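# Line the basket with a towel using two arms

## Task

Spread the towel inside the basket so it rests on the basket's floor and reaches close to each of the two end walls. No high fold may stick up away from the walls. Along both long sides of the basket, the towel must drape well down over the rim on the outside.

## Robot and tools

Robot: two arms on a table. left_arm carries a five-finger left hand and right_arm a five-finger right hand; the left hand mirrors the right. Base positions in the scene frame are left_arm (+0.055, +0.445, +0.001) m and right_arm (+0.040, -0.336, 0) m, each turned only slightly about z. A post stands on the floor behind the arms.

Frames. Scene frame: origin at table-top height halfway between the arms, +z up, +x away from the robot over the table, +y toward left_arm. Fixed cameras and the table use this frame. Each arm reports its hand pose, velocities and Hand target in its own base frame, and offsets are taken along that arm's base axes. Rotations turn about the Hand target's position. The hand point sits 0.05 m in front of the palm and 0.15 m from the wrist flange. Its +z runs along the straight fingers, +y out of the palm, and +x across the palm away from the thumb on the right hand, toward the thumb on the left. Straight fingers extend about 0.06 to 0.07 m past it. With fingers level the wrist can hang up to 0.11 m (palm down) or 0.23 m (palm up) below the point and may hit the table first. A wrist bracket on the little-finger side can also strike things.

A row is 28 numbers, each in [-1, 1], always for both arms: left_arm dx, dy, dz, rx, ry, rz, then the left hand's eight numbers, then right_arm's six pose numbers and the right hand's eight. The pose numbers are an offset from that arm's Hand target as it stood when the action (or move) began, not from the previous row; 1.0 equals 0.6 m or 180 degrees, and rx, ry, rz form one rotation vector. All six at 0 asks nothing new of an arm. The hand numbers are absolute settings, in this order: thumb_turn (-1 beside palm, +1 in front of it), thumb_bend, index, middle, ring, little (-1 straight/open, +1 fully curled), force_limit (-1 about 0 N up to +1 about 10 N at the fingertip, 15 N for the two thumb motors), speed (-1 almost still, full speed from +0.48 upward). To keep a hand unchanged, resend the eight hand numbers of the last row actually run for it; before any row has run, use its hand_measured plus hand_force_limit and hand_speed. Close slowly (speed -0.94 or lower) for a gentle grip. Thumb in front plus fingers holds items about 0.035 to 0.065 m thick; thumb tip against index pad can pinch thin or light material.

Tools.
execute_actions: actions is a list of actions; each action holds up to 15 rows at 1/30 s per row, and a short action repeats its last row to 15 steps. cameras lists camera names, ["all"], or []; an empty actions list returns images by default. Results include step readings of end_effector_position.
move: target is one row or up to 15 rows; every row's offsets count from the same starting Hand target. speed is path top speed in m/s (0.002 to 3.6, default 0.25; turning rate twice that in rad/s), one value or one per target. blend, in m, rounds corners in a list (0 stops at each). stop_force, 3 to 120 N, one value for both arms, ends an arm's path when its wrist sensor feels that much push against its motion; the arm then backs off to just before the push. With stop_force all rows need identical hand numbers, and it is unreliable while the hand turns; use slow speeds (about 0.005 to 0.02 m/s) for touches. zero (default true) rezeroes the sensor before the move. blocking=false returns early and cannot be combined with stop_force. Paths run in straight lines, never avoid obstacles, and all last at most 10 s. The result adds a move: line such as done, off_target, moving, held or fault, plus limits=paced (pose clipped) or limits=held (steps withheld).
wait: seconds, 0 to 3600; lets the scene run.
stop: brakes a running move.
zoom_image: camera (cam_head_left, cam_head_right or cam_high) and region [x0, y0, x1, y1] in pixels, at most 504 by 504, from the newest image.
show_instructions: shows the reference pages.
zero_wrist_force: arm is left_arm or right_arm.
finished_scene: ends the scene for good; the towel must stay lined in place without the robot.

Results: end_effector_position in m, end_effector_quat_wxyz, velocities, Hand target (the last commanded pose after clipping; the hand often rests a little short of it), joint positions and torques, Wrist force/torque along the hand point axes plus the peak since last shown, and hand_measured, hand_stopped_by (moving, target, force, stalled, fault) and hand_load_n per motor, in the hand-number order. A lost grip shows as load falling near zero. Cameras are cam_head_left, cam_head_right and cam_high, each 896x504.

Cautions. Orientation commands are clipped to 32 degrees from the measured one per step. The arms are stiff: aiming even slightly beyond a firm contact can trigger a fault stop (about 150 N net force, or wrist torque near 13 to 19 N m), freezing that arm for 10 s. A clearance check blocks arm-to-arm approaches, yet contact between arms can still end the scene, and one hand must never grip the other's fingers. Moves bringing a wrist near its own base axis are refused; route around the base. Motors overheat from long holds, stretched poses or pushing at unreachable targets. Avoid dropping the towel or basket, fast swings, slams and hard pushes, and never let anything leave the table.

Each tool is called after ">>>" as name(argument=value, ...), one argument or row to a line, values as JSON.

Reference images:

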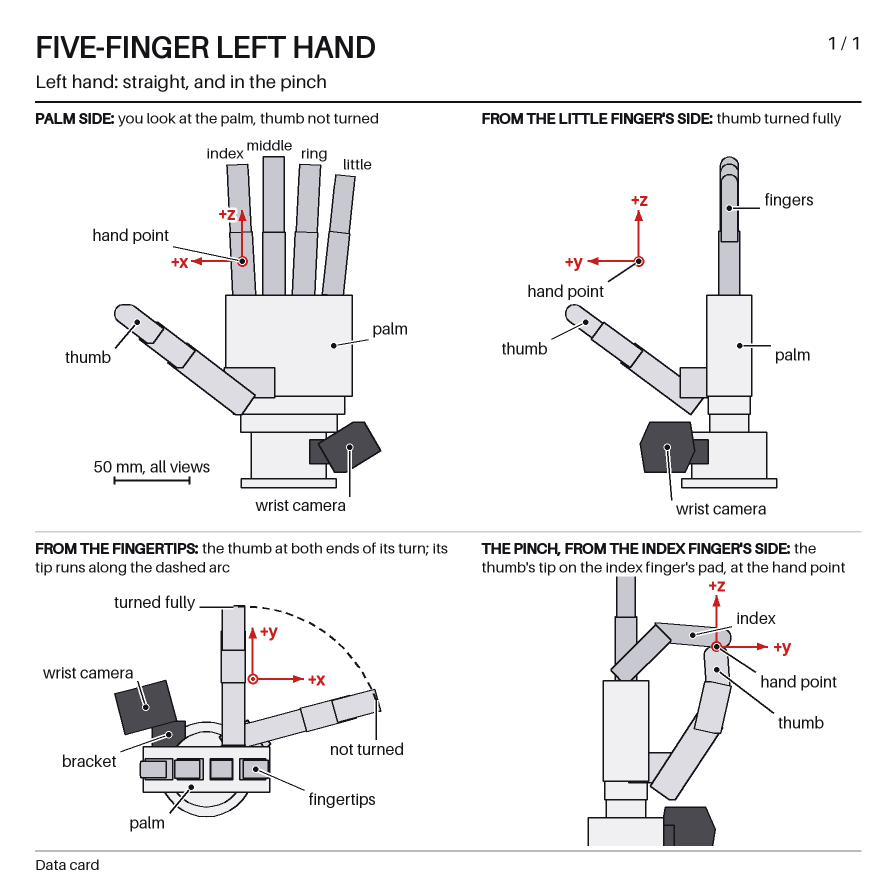

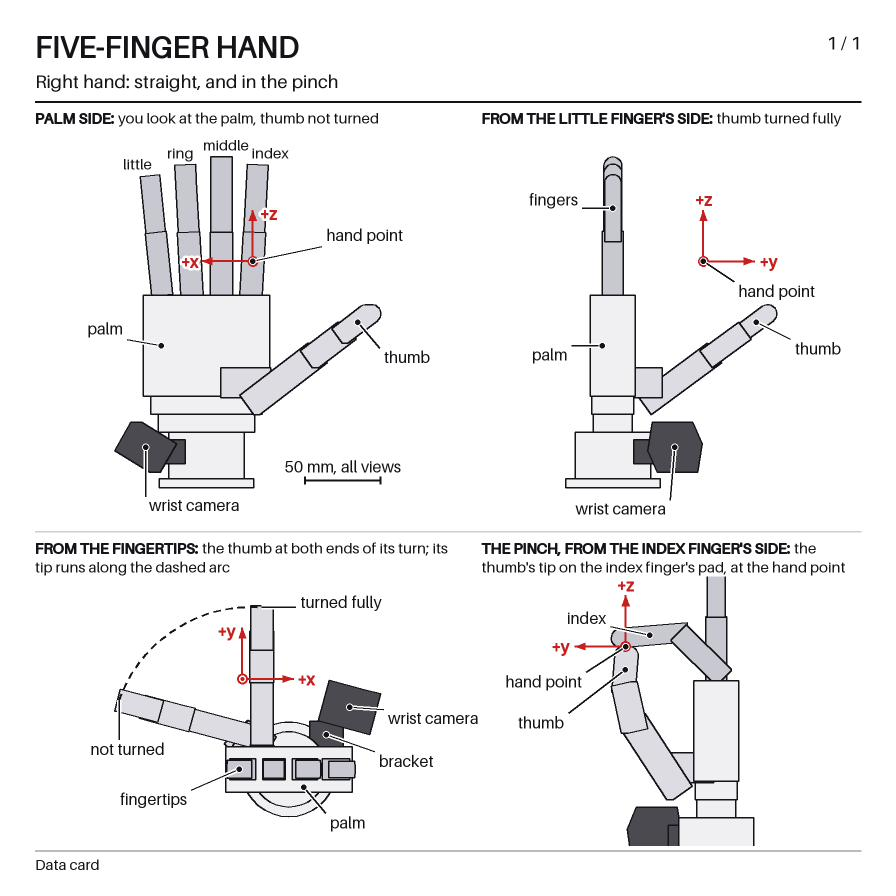

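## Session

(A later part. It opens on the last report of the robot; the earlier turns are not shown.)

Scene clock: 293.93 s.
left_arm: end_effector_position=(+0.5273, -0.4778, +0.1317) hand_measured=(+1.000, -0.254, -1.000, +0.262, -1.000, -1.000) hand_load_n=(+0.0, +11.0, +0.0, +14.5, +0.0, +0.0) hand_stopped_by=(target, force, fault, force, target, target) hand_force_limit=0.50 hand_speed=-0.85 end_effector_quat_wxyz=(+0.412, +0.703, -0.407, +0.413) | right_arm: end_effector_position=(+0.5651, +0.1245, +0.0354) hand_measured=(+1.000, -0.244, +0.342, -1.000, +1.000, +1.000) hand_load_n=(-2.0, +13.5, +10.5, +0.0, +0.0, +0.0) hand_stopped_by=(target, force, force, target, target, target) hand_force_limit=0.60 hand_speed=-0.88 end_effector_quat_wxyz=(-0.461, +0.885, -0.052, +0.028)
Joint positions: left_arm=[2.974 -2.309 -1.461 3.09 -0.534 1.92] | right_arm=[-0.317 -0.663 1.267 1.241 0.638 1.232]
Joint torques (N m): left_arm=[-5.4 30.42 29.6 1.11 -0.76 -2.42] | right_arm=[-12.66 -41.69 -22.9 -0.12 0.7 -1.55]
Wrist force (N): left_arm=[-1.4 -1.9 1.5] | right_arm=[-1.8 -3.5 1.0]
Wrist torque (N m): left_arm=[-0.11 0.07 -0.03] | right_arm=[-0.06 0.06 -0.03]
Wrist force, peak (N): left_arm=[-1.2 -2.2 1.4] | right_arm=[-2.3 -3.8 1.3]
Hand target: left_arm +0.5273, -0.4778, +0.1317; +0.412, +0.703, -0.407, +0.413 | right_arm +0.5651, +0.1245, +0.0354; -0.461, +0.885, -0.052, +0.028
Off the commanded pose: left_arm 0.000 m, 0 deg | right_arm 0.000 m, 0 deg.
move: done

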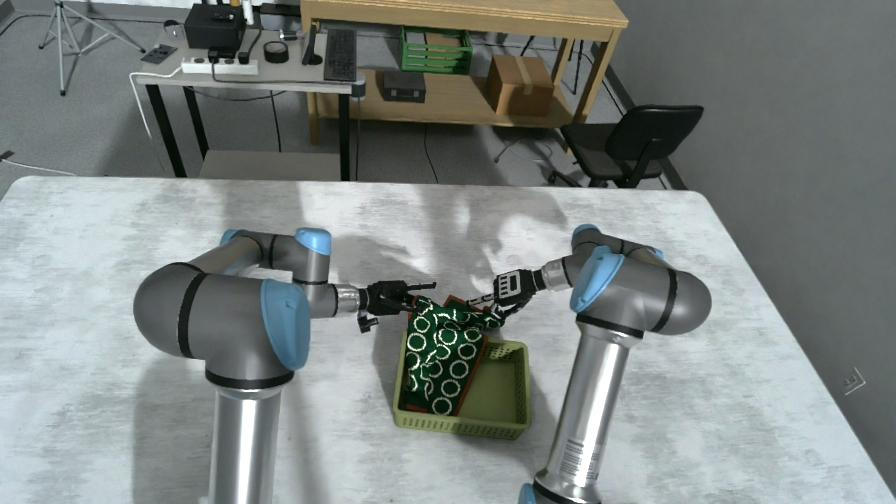

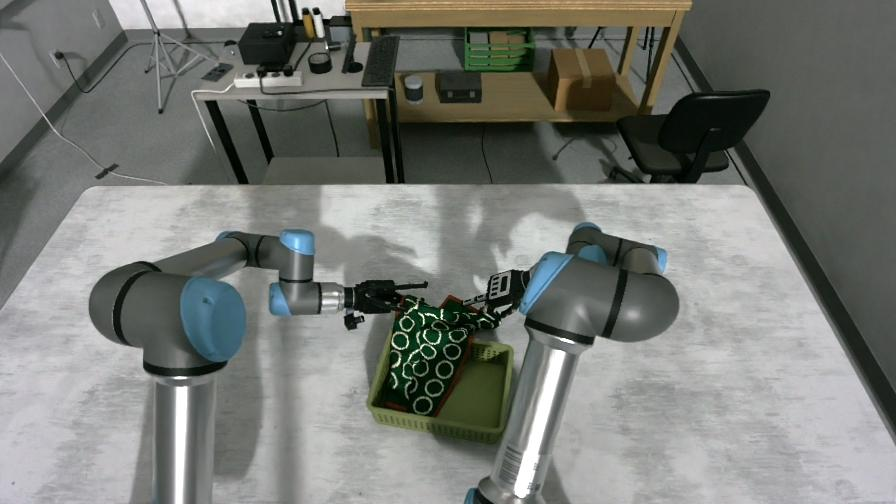

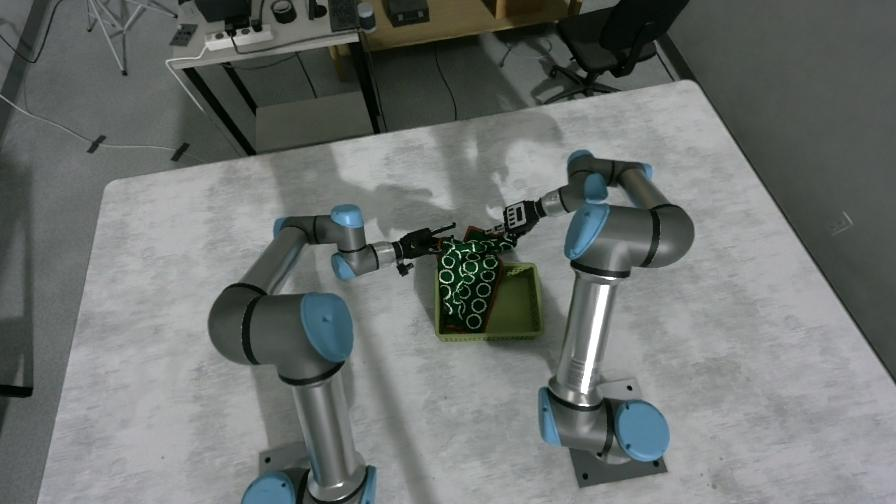

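>>> execute_actions(
  actions=[
    [[0,0,0,0,0,0,1,-1.0,-1,-1,-1,-1,0.0,-0.5,0,0,0,0,0,0,1,0,0.5,-1,1,1,0.6,-0.88]],
  ],
)

>>> wait(
  seconds=2,
  cameras=["cam_head_left","cam_high"],
)

>>> zoom_image(
  camera="cam_head_left",
  region=[380, 260, 580, 420],
)

Scene clock: 295.97 s.
left_arm: end_effector_position=(+0.5273, -0.4778, +0.1317) hand_measured=(+1.000, -1.000, -1.000, -1.000, -1.000, -1.000) hand_load_n=(-0.5, +0.0, +0.0, +0.0, +0.0, +0.0) hand_stopped_by=(target, target, fault, target, target, target) hand_force_limit=0.00 hand_speed=-0.50 end_effector_quat_wxyz=(+0.412, +0.703, -0.407, +0.413) | right_arm: end_effector_position=(+0.5651, +0.1245, +0.0354) hand_measured=(+1.000, -0.244, +0.342, -1.000, +1.000, +1.000) hand_load_n=(-2.0, +13.5, +10.0, -0.5, +0.0, +0.0) hand_stopped_by=(target, force, force, target, target, target) hand_force_limit=0.60 hand_speed=-0.88 end_effector_quat_wxyz=(-0.461, +0.885, -0.052, +0.028)
Joint positions: left_arm=[2.974 -2.309 -1.461 3.09 -0.534 1.92] | right_arm=[-0.317 -0.663 1.267 1.241 0.638 1.232]
Joint torques (N m): left_arm=[-4.36 32.28 30.12 1.03 -0.49 -2.34] | right_arm=[-9.57 -42 -21.92 0.83 -1.01 -0.93]
Wrist force (N): left_arm=[-0.7 -1.8 -0.1] | right_arm=[-1.7 -2.1 0.2]
Wrist torque (N m): left_arm=[-0.05 -0.02 -0.03] | right_arm=[0.03 0.07 -0.04]
Wrist force, peak (N): left_arm=[-1.3 -1.9 1.7] | right_arm=[-2.1 -3.7 1.3]
Hand target: left_arm +0.5273, -0.4778, +0.1317; +0.412, +0.703, -0.407, +0.413 | right_arm +0.5651, +0.1245, +0.0354; -0.461, +0.885, -0.052, +0.028
Off the commanded pose: left_arm 0.000 m, 0 deg | right_arm 0.000 m, 0 deg.
Step readings (end_effector_position of left_arm | right_arm):
0: (+0.5273, -0.4778, +0.1317) | (+0.5651, +0.1245, +0.0354)
1: (+0.5273, -0.4778, +0.1317) | (+0.5651, +0.1245, +0.0354)
2: (+0.5273, -0.4778, +0.1317) | (+0.5651, +0.1245, +0.0354)
4: (+0.5273, -0.4778, +0.1317) | (+0.5651, +0.1245, +0.0354)
8: (+0.5273, -0.4778, +0.1317) | (+0.5651, +0.1245, +0.0354)
15: (+0.5273, -0.4778, +0.1317) | (+0.5651, +0.1245, +0.0354)

Scene clock: 297.97 s.
left_arm: end_effector_position=(+0.5273, -0.4778, +0.1317) hand_measured=(+1.000, -1.000, -1.000, -1.000, -1.000, -1.000) hand_load_n=(-0.5, -0.5, +0.0, +0.0, +0.0, +0.0) hand_stopped_by=(target, target, fault, target, target, target) hand_force_limit=0.00 hand_speed=-0.50 end_effector_quat_wxyz=(+0.412, +0.703, -0.407, +0.413) | right_arm: end_effector_position=(+0.5651, +0.1245, +0.0354) hand_measured=(+1.000, -0.244, +0.342, -1.000, +1.000, +1.000) hand_load_n=(-2.0, +13.5, +10.0, -0.5, +0.0, +0.0) hand_stopped_by=(target, force, force, target, target, target) hand_force_limit=0.60 hand_speed=-0.88 end_effector_quat_wxyz=(-0.461, +0.885, -0.052, +0.028)
Joint positions: left_arm=[2.974 -2.309 -1.461 3.09 -0.534 1.92] | right_arm=[-0.317 -0.663 1.267 1.241 0.638 1.232]
Joint torques (N m): left_arm=[-3.72 32.42 28.33 0.79 -0.3 -2.53] | right_arm=[-5.3 -43.45 -21.33 2.65 -1.39 0]
Wrist force (N): left_arm=[-0.6 -1.9 0.0] | right_arm=[-1.9 -1.9 0.3]
Wrist torque (N m): left_arm=[-0.06 -0.03 -0.01] | right_arm=[0.05 0.11 -0.05]
Wrist force, peak (N): left_arm=[-0.5 -2.1 0.2] | right_arm=[-2.2 -2.2 0.5]
Hand target: left_arm +0.5273, -0.4778, +0.1317; +0.412, +0.703, -0.407, +0.413 | right_arm +0.5651, +0.1245, +0.0354; -0.461, +0.885, -0.052, +0.028
Off the commanded pose: left_arm 0.000 m, 0 deg | right_arm 0.000 m, 0 deg.
wait: 2.00 s; at rest by 0.17 s

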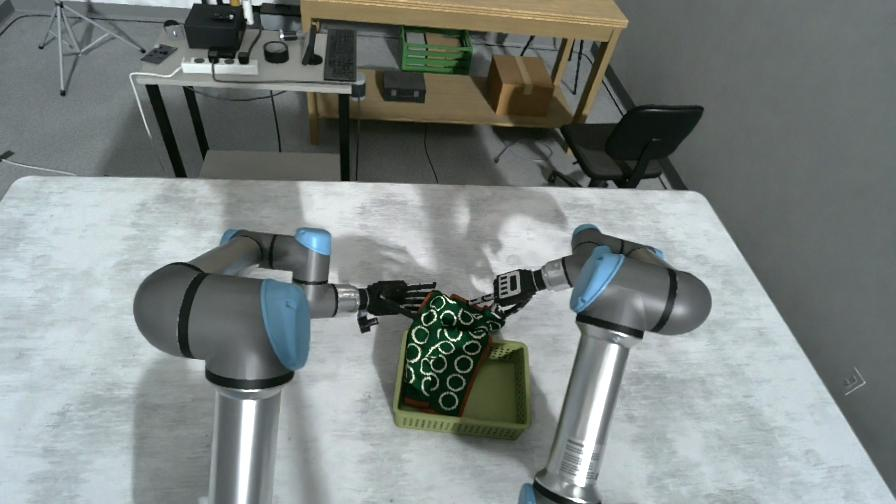

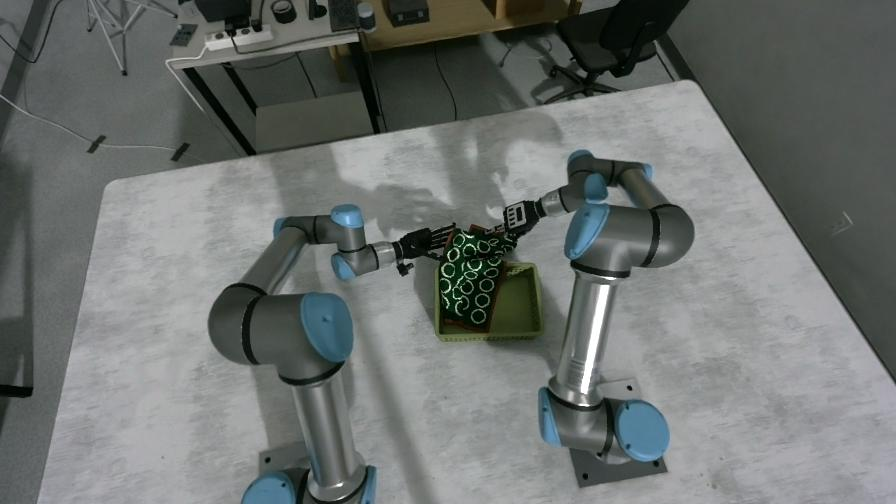

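Scaled by 2.520 from the camera's image (finer frame: 1280x720).

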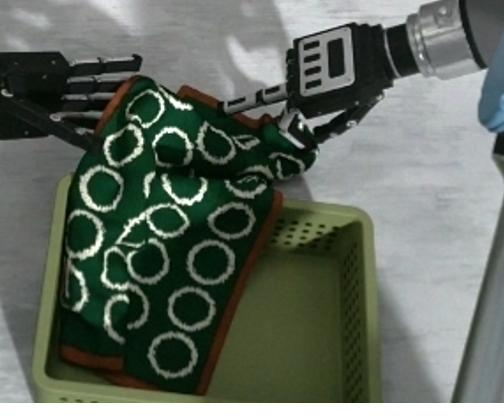

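>>> move(
  target=[
    [0,0.25,0,0,0,0,1,-1.0,-1,-1,-1,-1,0.0,-0.5,0,0,0,0,0,0,1,0,0.5,-1,1,1,0.6,-0.88],
    [-0.15,0.5,0.3,0,0,0,1,-1.0,-1,-1,-1,-1,0.0,-0.5,0,0,0,0,0,0,1,0,0.5,-1,1,1,0.6,-0.88],
  ],
  speed=0.15,
  blend=0.02,
  cameras=["cam_head_left","cam_high","cam_head_right"],
)

>>> zoom_image(
  camera="cam_head_left",
  region=[380, 260, 580, 420],
)

>>> zoom_image(
  camera="cam_high",
  region=[400, 200, 580, 360],
)

Scene clock: 301.60 s.
left_arm: end_effector_position=(+0.4374, -0.1778, +0.3117) hand_measured=(+1.000, -1.000, -1.000, -1.000, -1.000, -1.000) hand_load_n=(+0.0, +0.0, +0.0, +0.0, +0.0, +0.0) hand_stopped_by=(target, target, fault, target, target, target) hand_force_limit=0.00 hand_speed=-0.50 end_effector_quat_wxyz=(+0.412, +0.703, -0.407, +0.413) | right_arm: end_effector_position=(+0.5651, +0.1245, +0.0354) hand_measured=(+1.000, -0.244, +0.342, -1.000, +1.000, +1.000) hand_load_n=(-2.0, +13.5, +10.0, +0.0, +0.0, +0.0) hand_stopped_by=(target, force, force, target, target, target) hand_force_limit=0.60 hand_speed=-0.88 end_effector_quat_wxyz=(-0.461, +0.885, -0.052, +0.028)
Joint positions: left_arm=[3.642 -2.028 -1.811 1.659 -0.401 3.531] | right_arm=[-0.317 -0.663 1.267 1.241 0.638 1.232]
Joint torques (N m): left_arm=[6.28 43.98 0.93 -5.24 -0.67 2.88] | right_arm=[1.71 -45.6 -19.46 4.33 -1.36 0.58]
Wrist force (N): left_arm=[-0.6 -1.9 0.2] | right_arm=[-1.8 -2.1 0.5]
Wrist torque (N m): left_arm=[-0.08 0.00 -0.02] | right_arm=[0.00 0.08 -0.05]
Wrist force, peak (N): left_arm=[-0.9 -2.3 0.2] | right_arm=[-2.2 -2.1 0.2]
Hand target: left_arm +0.4373, -0.1778, +0.3117; +0.412, +0.703, -0.407, +0.413 | right_arm +0.5651, +0.1245, +0.0354; -0.461, +0.885, -0.052, +0.028
Off the commanded pose: left_arm 0.000 m, 0 deg | right_arm 0.000 m, 0 deg.
move: done

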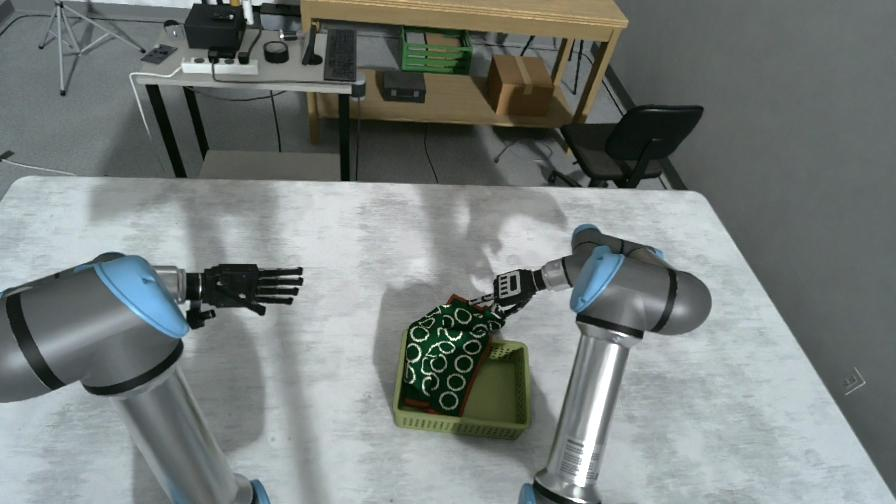

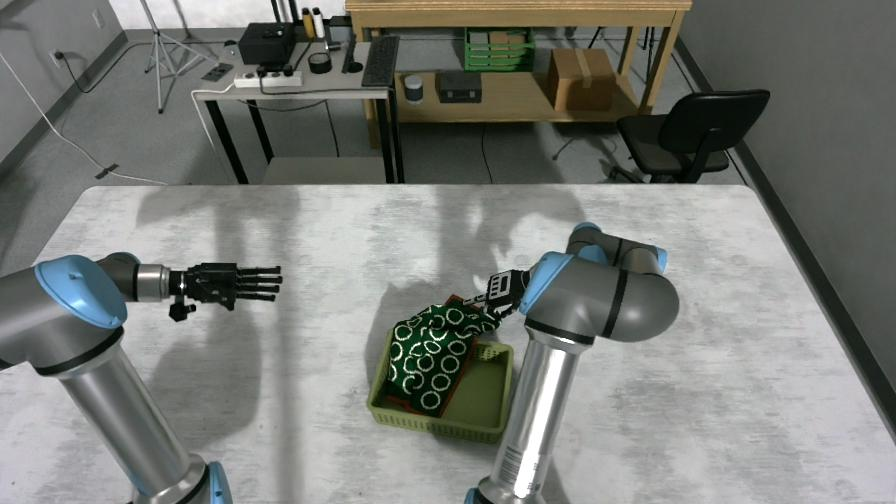

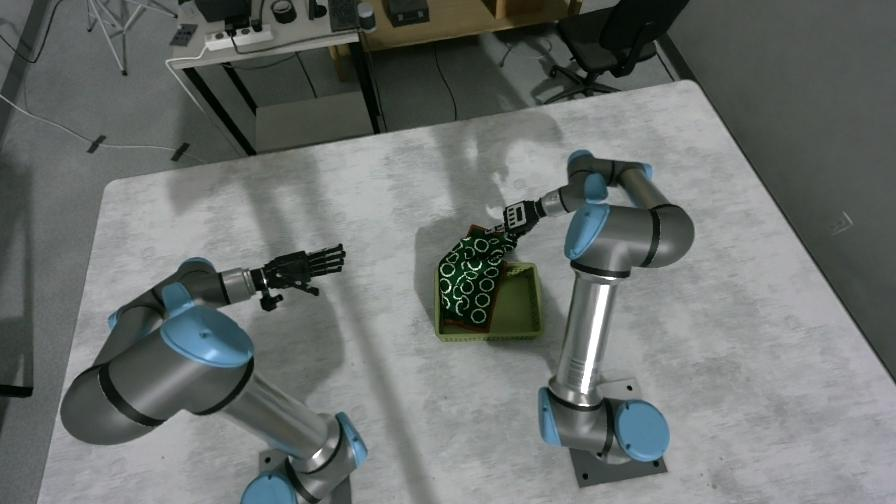

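Scaled by 2.520 from the camera's image (finer frame: 1280x720).

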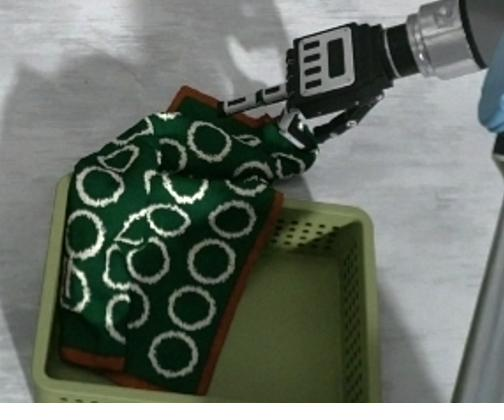

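Scaled by 2.800 from the camera's image (finer frame: 1280x720).

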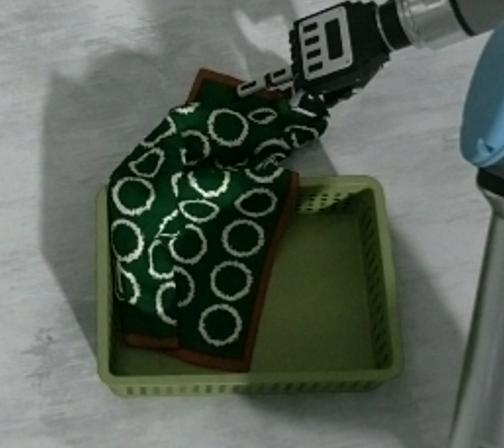

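>>> move(
  target=[0,0,0,0,0,0,1,-1.0,-1,-1,-1,-1,0.0,-0.5,0.02,-0.1,0,0,0,0,1,0,0.5,-1,1,1,0.6,-0.88],
  speed=0.06,
  cameras=["cam_head_left","cam_high"],
)

>>> zoom_image(
  camera="cam_head_left",
  region=[380, 260, 580, 420],
)

>>> zoom_image(
  camera="cam_high",
  region=[400, 200, 580, 360],
)

Scene clock: 303.53 s.
left_arm: end_effector_position=(+0.4373, -0.1778, +0.3117) hand_measured=(+1.000, -1.000, -1.000, -1.000, -1.000, -1.000) hand_load_n=(-0.5, +0.0, +0.0, +0.0, +0.0, +0.0) hand_stopped_by=(target, target, fault, target, target, target) hand_force_limit=0.00 hand_speed=-0.50 end_effector_quat_wxyz=(+0.412, +0.703, -0.407, +0.413) | right_arm: end_effector_position=(+0.5771, +0.0645, +0.0354) hand_measured=(+1.000, -0.244, +0.342, -1.000, +1.000, +1.000) hand_load_n=(-2.0, +13.5, +10.0, +0.0, +0.0, +0.0) hand_stopped_by=(target, force, force, target, target, target) hand_force_limit=0.60 hand_speed=-0.88 end_effector_quat_wxyz=(-0.461, +0.885, -0.052, +0.028)
Joint positions: left_arm=[3.642 -2.028 -1.811 1.659 -0.401 3.532] | right_arm=[-0.408 -0.613 1.198 1.373 0.667 1.091]
Joint torques (N m): left_arm=[5.53 41.78 1.11 -5.31 -0.6 3.07] | right_arm=[-11.82 -43.18 -22.92 4.93 0.65 -1.53]
Wrist force (N): left_arm=[-0.2 -2.1 0.0] | right_arm=[-1.9 -2.2 0.4]
Wrist torque (N m): left_arm=[-0.10 -0.07 0.01] | right_arm=[0.03 0.09 -0.08]
Wrist force, peak (N): left_arm=[-0.2 -2.2 0.2] | right_arm=[-2.0 -2.6 0.6]
Hand target: left_arm +0.4373, -0.1778, +0.3117; +0.412, +0.703, -0.407, +0.413 | right_arm +0.5771, +0.0645, +0.0354; -0.461, +0.885, -0.052, +0.028
Off the commanded pose: left_arm 0.000 m, 0 deg | right_arm 0.000 m, 0 deg.
move: done

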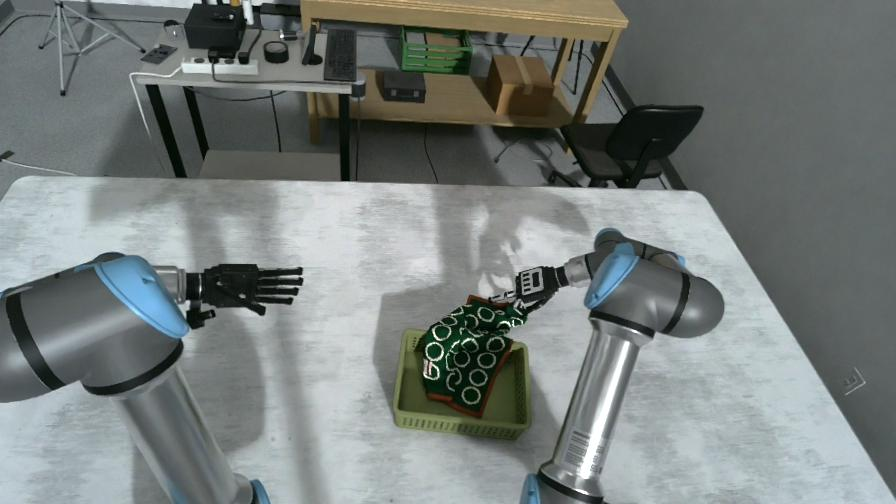

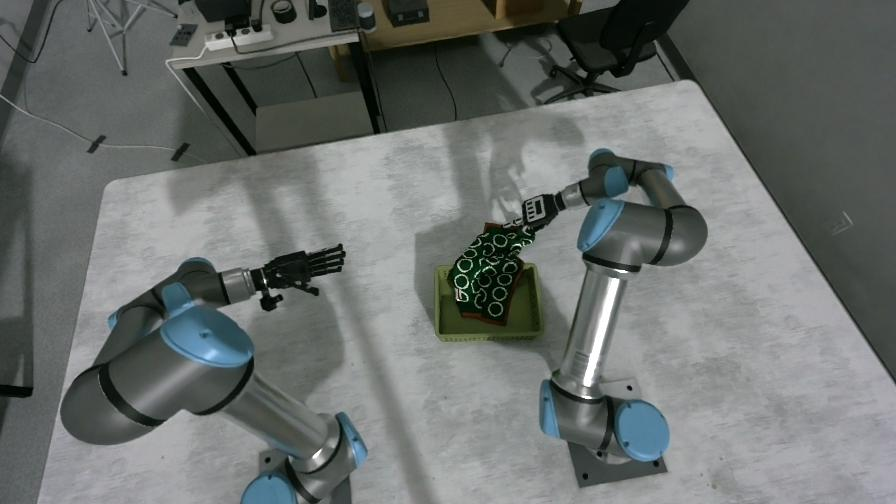

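Scaled by 2.520 from the camera's image (finer frame: 1280x720).

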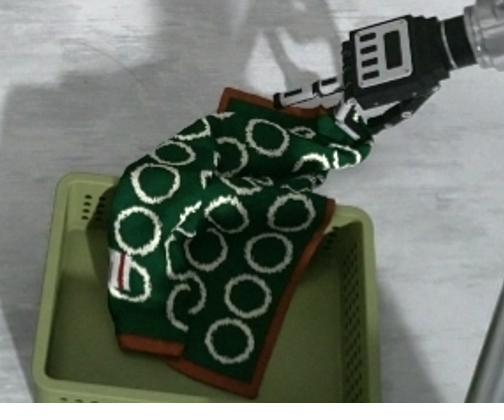

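Scaled by 2.800 from the camera's image (finer frame: 1280x720).

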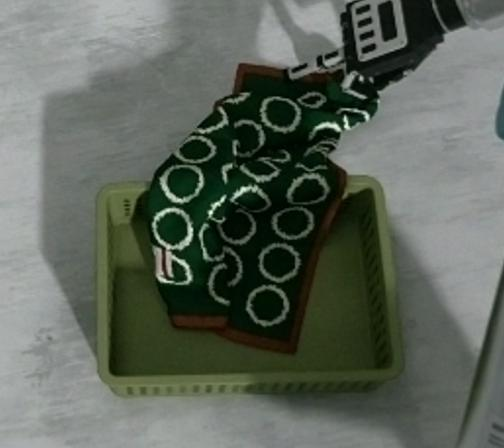

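>>> move(
  target=[
    [-0.2,0.15,-0.05,0,0,0,1,-0.4,-1,-1,-1,-1,0.0,-0.5,-0.1,0.25,0.6,0,0,0,1,0,0.5,-1,1,1,0.6,-0.88],
    [-0.2,0.15,-0.05,0,0,0,1,-0.4,-1,-1,-1,-1,0.0,-0.5,-0.3035,0.809,0.86,0,0,0,1,0,0.5,-1,1,1,0.6,-0.88],
  ],
  speed=0.15,
  blend=0.05,
  cameras=["cam_head_left","cam_high","cam_head_right"],
)

>>> zoom_image(
  camera="cam_head_left",
  region=[220, 180, 440, 420],
)

>>> zoom_image(
  camera="cam_head_right",
  region=[180, 200, 400, 420],
)

Scene clock: 311.50 s.
left_arm: end_effector_position=(+0.3173, -0.0878, +0.2817) hand_measured=(+1.000, -0.400, -1.000, -1.000, -1.000, -1.000) hand_load_n=(+0.0, +0.0, +0.0, +0.0, +0.0, +0.0) hand_stopped_by=(target, target, fault, target, target, target) hand_force_limit=0.00 hand_speed=-0.50 end_effector_quat_wxyz=(+0.412, +0.703, -0.407, +0.413) | right_arm: end_effector_position=(+0.4173, +0.4879, +0.4852) hand_measured=(+1.000, -0.244, +0.342, -1.000, +1.000, +1.000) hand_load_n=(-2.0, +13.0, +10.5, -0.5, +0.0, +0.0) hand_stopped_by=(target, force, force, target, target, target) hand_force_limit=0.60 hand_speed=-0.88 end_effector_quat_wxyz=(-0.475, +0.877, -0.056, +0.037)
Joint positions: left_arm=[4.049 -1.934 -2.197 1.501 -0.712 4.051] | right_arm=[0.374 -0.789 0.035 1.677 0.754 2.36]
Joint torques (N m): left_arm=[6.5 36.69 -3.15 -4.83 -1.3 2.91] | right_arm=[14.74 -37.79 -21.96 3.4 0.61 1.26]
Wrist force (N): left_arm=[-0.3 -2.1 0.1] | right_arm=[-1.9 -0.8 0.8]
Wrist torque (N m): left_arm=[-0.10 -0.06 -0.02] | right_arm=[0.04 0.16 -0.24]
Wrist force, peak (N): left_arm=[0.0 -2.3 0.0] | right_arm=[-1.9 -2.4 0.4]
Hand target: left_arm +0.3173, -0.0878, +0.2817; +0.412, +0.703, -0.407, +0.413 | right_arm +0.4181, +0.4885, +0.4861; -0.461, +0.885, -0.052, +0.028
Off the commanded pose: left_arm 0.000 m, 0 deg | right_arm 0.001 m, 2 deg.
elbow stopped short (right arm): the move would have taken joint 3 (elbow) straighter than the controller allows.
move: done

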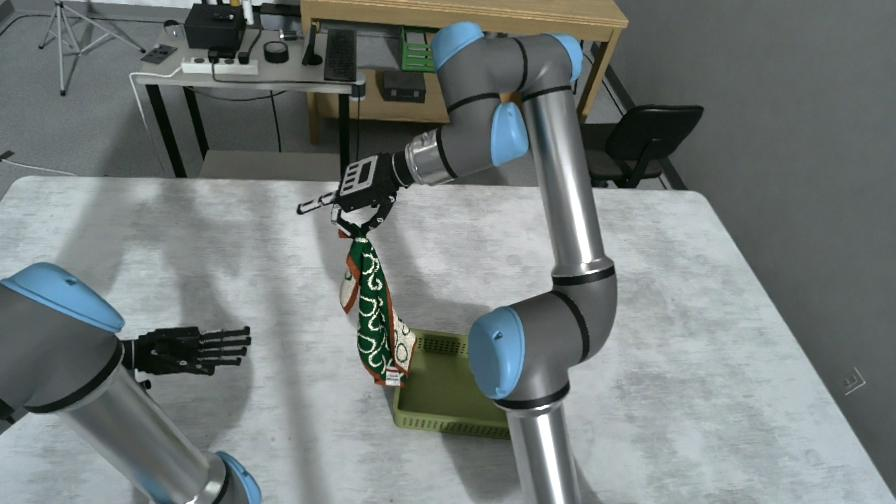

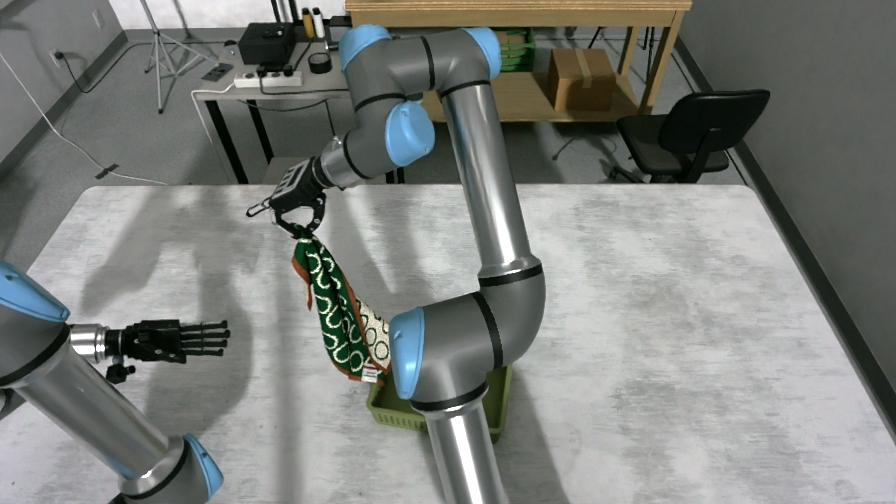

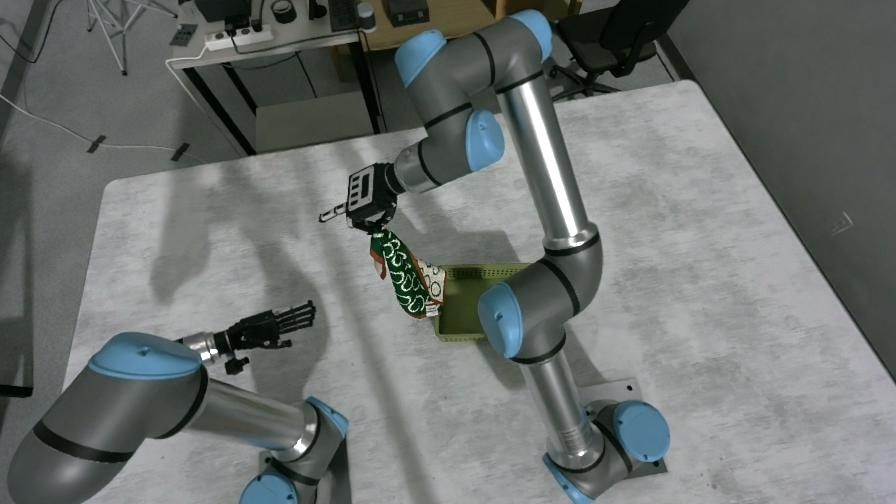

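Scaled by 2.100 from the camera's image (finer frame: 1280x720).

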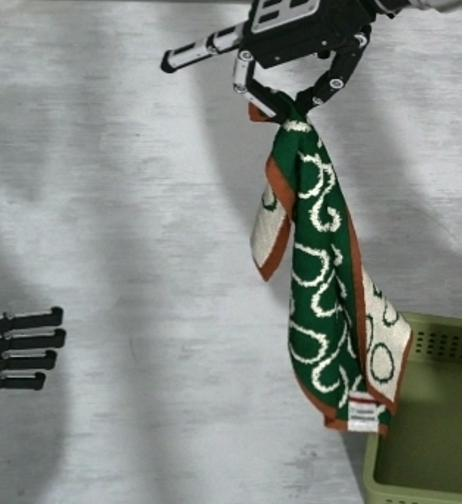

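Scaled by 2.291 from the camera's image (finer frame: 1280x720).

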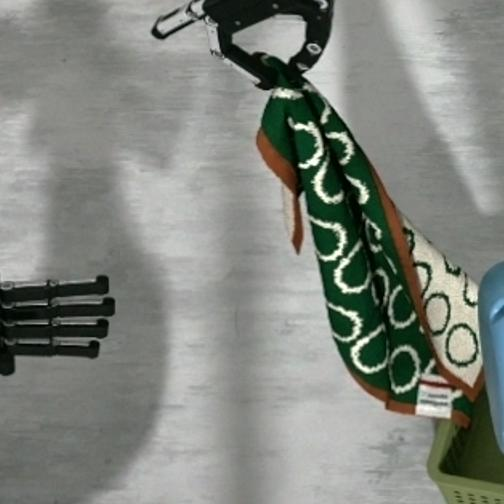

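>>> move(
  target=[-0.053,-0.2353,0.08,0.0014,-0.1411,0.3964,1,-1,-1,-1,-1,-1,0.0,-0.5,0,0,0,0,0,0,1,0,0.5,-1,1,1,0.6,-0.88],
  speed=0.25,
  cameras=["cam_head_left","cam_high","cam_head_right"],
)

>>> zoom_image(
  camera="cam_head_left",
  region=[220, 180, 440, 420],
)

>>> zoom_image(
  camera="cam_head_right",
  region=[180, 200, 400, 420],
)

Scene clock: 314.87 s.
left_arm: end_effector_position=(+0.3173, -0.0878, +0.2817) hand_measured=(+1.000, -0.400, -1.000, -1.000, -1.000, -1.000) hand_load_n=(+0.0, +0.0, +0.0, +0.0, +0.0, +0.0) hand_stopped_by=(target, target, fault, target, target, target) hand_force_limit=0.00 hand_speed=-0.50 end_effector_quat_wxyz=(+0.412, +0.703, -0.407, +0.413) | right_arm: end_effector_position=(+0.4173, +0.4879, +0.4852) hand_measured=(+1.000, -0.244, +0.342, -1.000, +1.000, +1.000) hand_load_n=(-2.0, +13.0, +11.0, +0.0, +0.0, +0.0) hand_stopped_by=(target, force, force, target, target, target) hand_force_limit=0.60 hand_speed=-0.88 end_effector_quat_wxyz=(-0.475, +0.877, -0.056, +0.037)
Joint positions: left_arm=[4.049 -1.934 -2.197 1.501 -0.712 4.051] | right_arm=[0.374 -0.789 0.035 1.677 0.754 2.36]
Joint torques (N m): left_arm=[5.45 37.78 -2.98 -4.79 -0.99 2.94] | right_arm=[14.62 -37.6 -22.17 3.44 0.5 1.22]
Wrist force (N): left_arm=[-0.1 -1.8 0.2] | right_arm=[-1.9 -0.7 0.8]
Wrist torque (N m): left_arm=[-0.05 -0.08 -0.02] | right_arm=[0.04 0.15 -0.24]
Wrist force, peak (N): left_arm=[-0.2 -2.1 0.2] | right_arm=[-2.2 -1.0 0.6]
Hand target: left_arm +0.3173, -0.0878, +0.2817; +0.412, +0.703, -0.407, +0.413 | right_arm +0.4181, +0.4885, +0.4861; -0.461, +0.885, -0.052, +0.028
move: not run (left_arm's path would bring its wrist too close to its first joint's axis: go round it by way of another target; nothing was sent)

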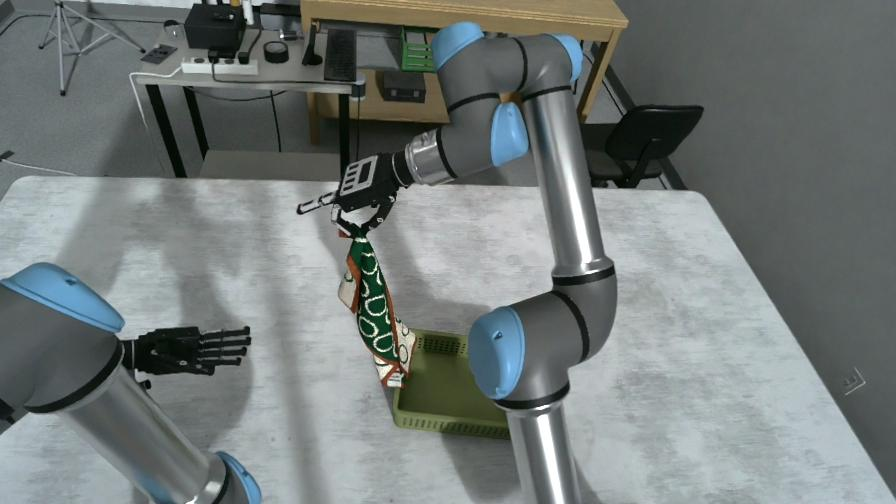

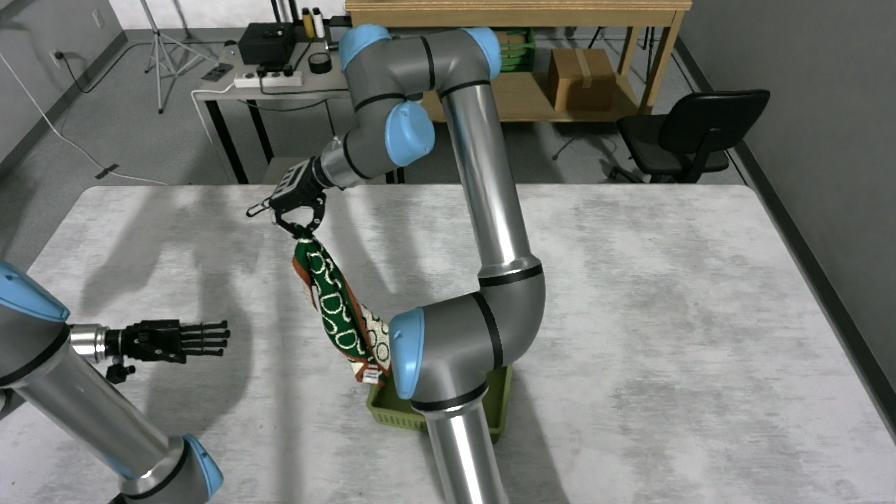

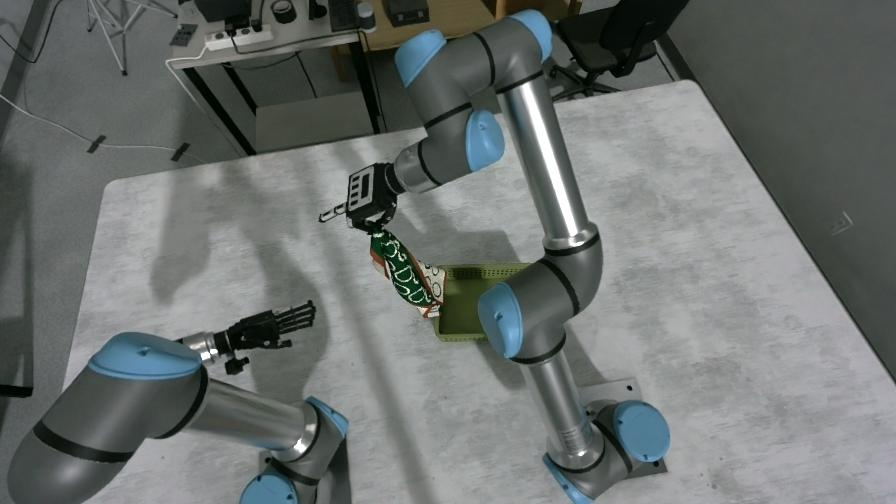

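Scaled by 2.100 from the camera's image (finer frame: 1280x720).

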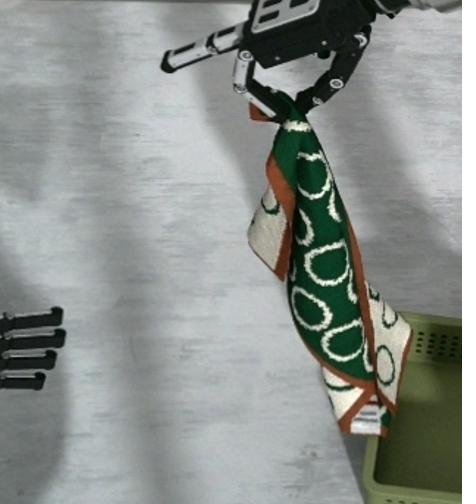

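Scaled by 2.291 from the camera's image (finer frame: 1280x720).

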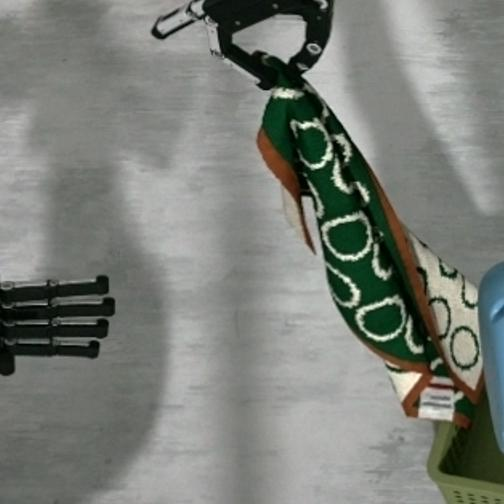

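>>> move(
  target=[
    [0.125,-0.0513,0.115,0,0,0,1,-1,-1,-1,-1,-1,0.0,-0.5,0,0,0,0,0,0,1,0,0.5,-1,1,1,0.6,-0.88],
    [0.115,-0.0513,0.115,0.0014,-0.1411,0.3964,1,-1,-1,-1,-1,-1,0.0,-0.5,0,0,0,0,0,0,1,0,0.5,-1,1,1,0.6,-0.88],
  ],
  speed=0.25,
  cameras=["cam_head_left","cam_high","cam_head_right"],
)

>>> zoom_image(
  camera="cam_head_left",
  region=[220, 180, 440, 420],
)

>>> zoom_image(
  camera="cam_head_right",
  region=[180, 200, 400, 420],
)

Scene clock: 319.77 s.
left_arm: end_effector_position=(+0.3863, -0.1185, +0.3507) hand_measured=(+1.000, -1.000, -1.000, -1.000, -1.000, -1.000) hand_load_n=(-0.5, +0.0, +0.0, +0.0, +0.0, +0.0) hand_stopped_by=(target, target, fault, target, target, target) hand_force_limit=0.00 hand_speed=-0.50 end_effector_quat_wxyz=(+0.001, +0.706, +0.000, +0.708) | right_arm: end_effector_position=(+0.4173, +0.4879, +0.4852) hand_measured=(+1.000, -0.244, +0.342, -1.000, +1.000, +1.000) hand_load_n=(-2.0, +13.0, +10.5, +0.0, +0.5, +0.0) hand_stopped_by=(target, force, force, target, target, target) hand_force_limit=0.60 hand_speed=-0.88 end_effector_quat_wxyz=(-0.475, +0.877, -0.056, +0.037)
Joint positions: left_arm=[3.859 -0.69 -2.488 3.181 -0.852 1.568] | right_arm=[0.374 -0.789 0.035 1.677 0.754 2.36]
Joint torques (N m): left_arm=[-7.15 -22.62 10.1 3.41 -1.89 -2.69] | right_arm=[14.73 -37.9 -22.57 2.68 0.43 1.25]
Wrist force (N): left_arm=[0.1 -1.2 0.0] | right_arm=[-1.9 -0.6 0.8]
Wrist torque (N m): left_arm=[0.01 -0.19 0.12] | right_arm=[0.07 0.15 -0.23]
Wrist force, peak (N): left_arm=[1.5 -2.4 0.3] | right_arm=[-2.2 -1.2 0.9]
Hand target: left_arm +0.3863, -0.1186, +0.3507; +0.001, +0.706, +0.000, +0.708 | right_arm +0.4181, +0.4885, +0.4861; -0.461, +0.885, -0.052, +0.028
Off the commanded pose: left_arm 0.000 m, 0 deg | right_arm 0.001 m, 2 deg.
elbow stopped short (right arm): the move would have taken joint 3 (elbow) straighter than the controller allows.
move: done

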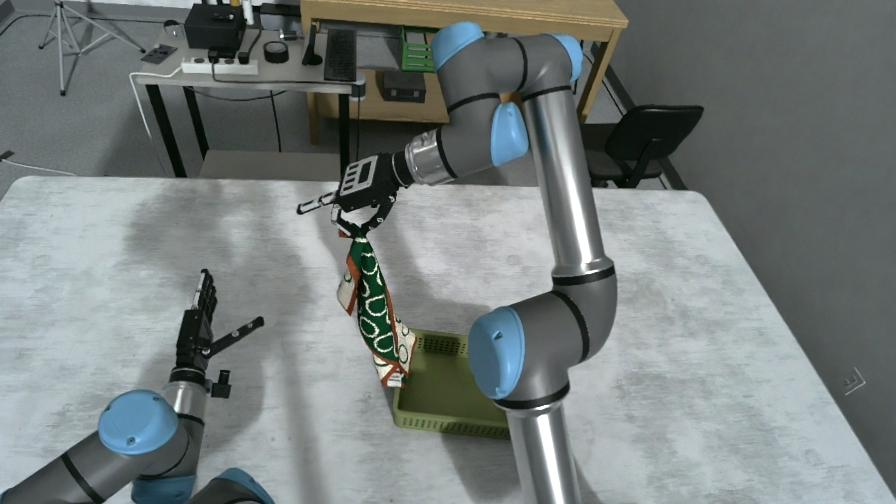

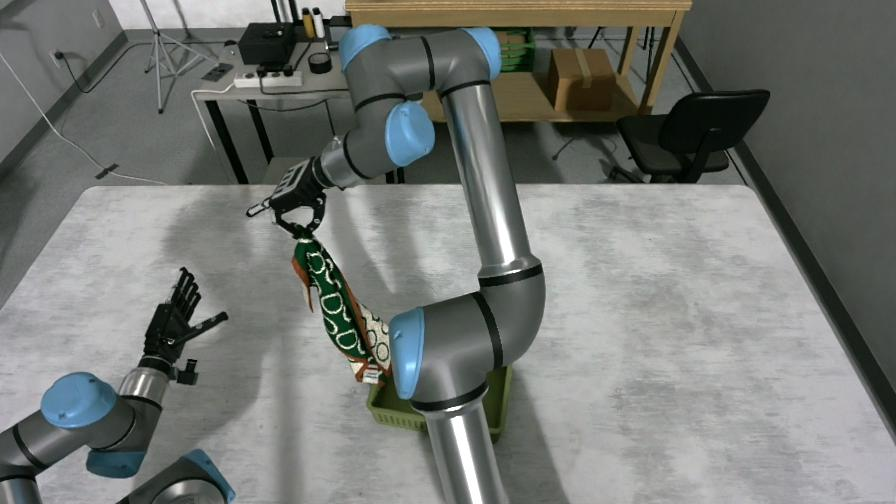

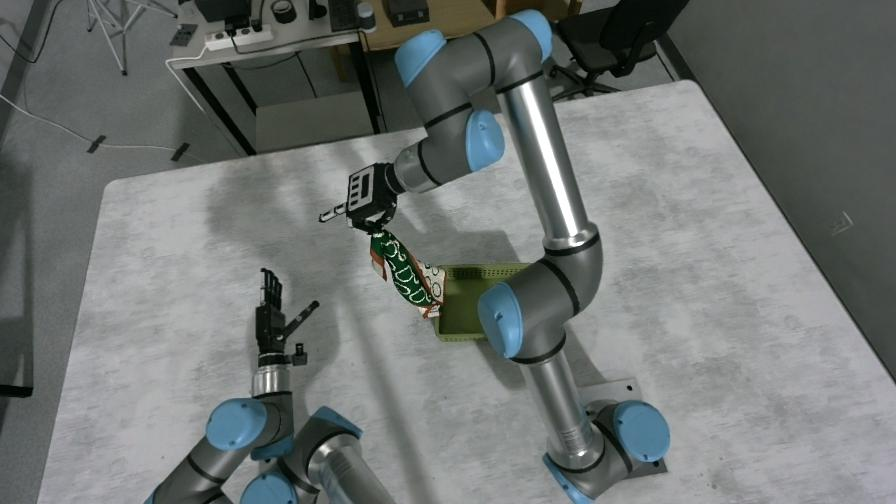

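Scaled by 2.100 from the camera's image (finer frame: 1280x720).

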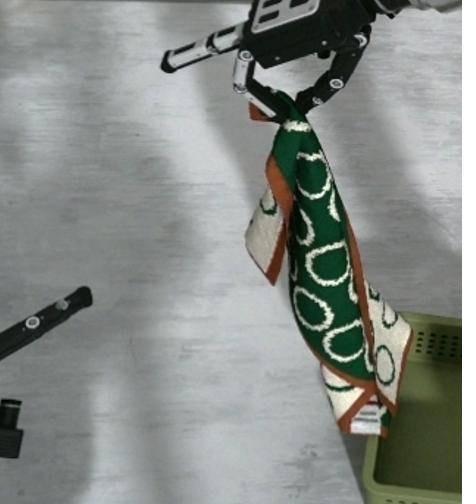

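Scaled by 2.291 from the camera's image (finer frame: 1280x720).

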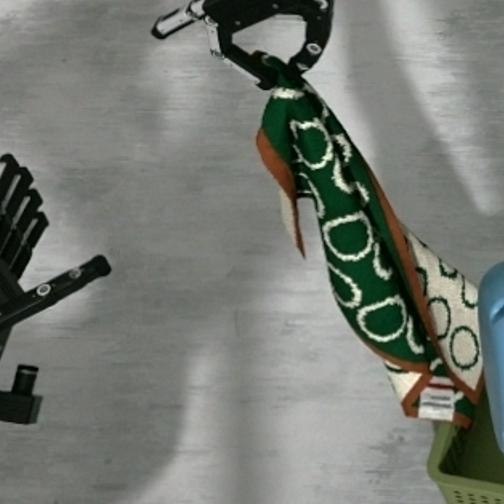

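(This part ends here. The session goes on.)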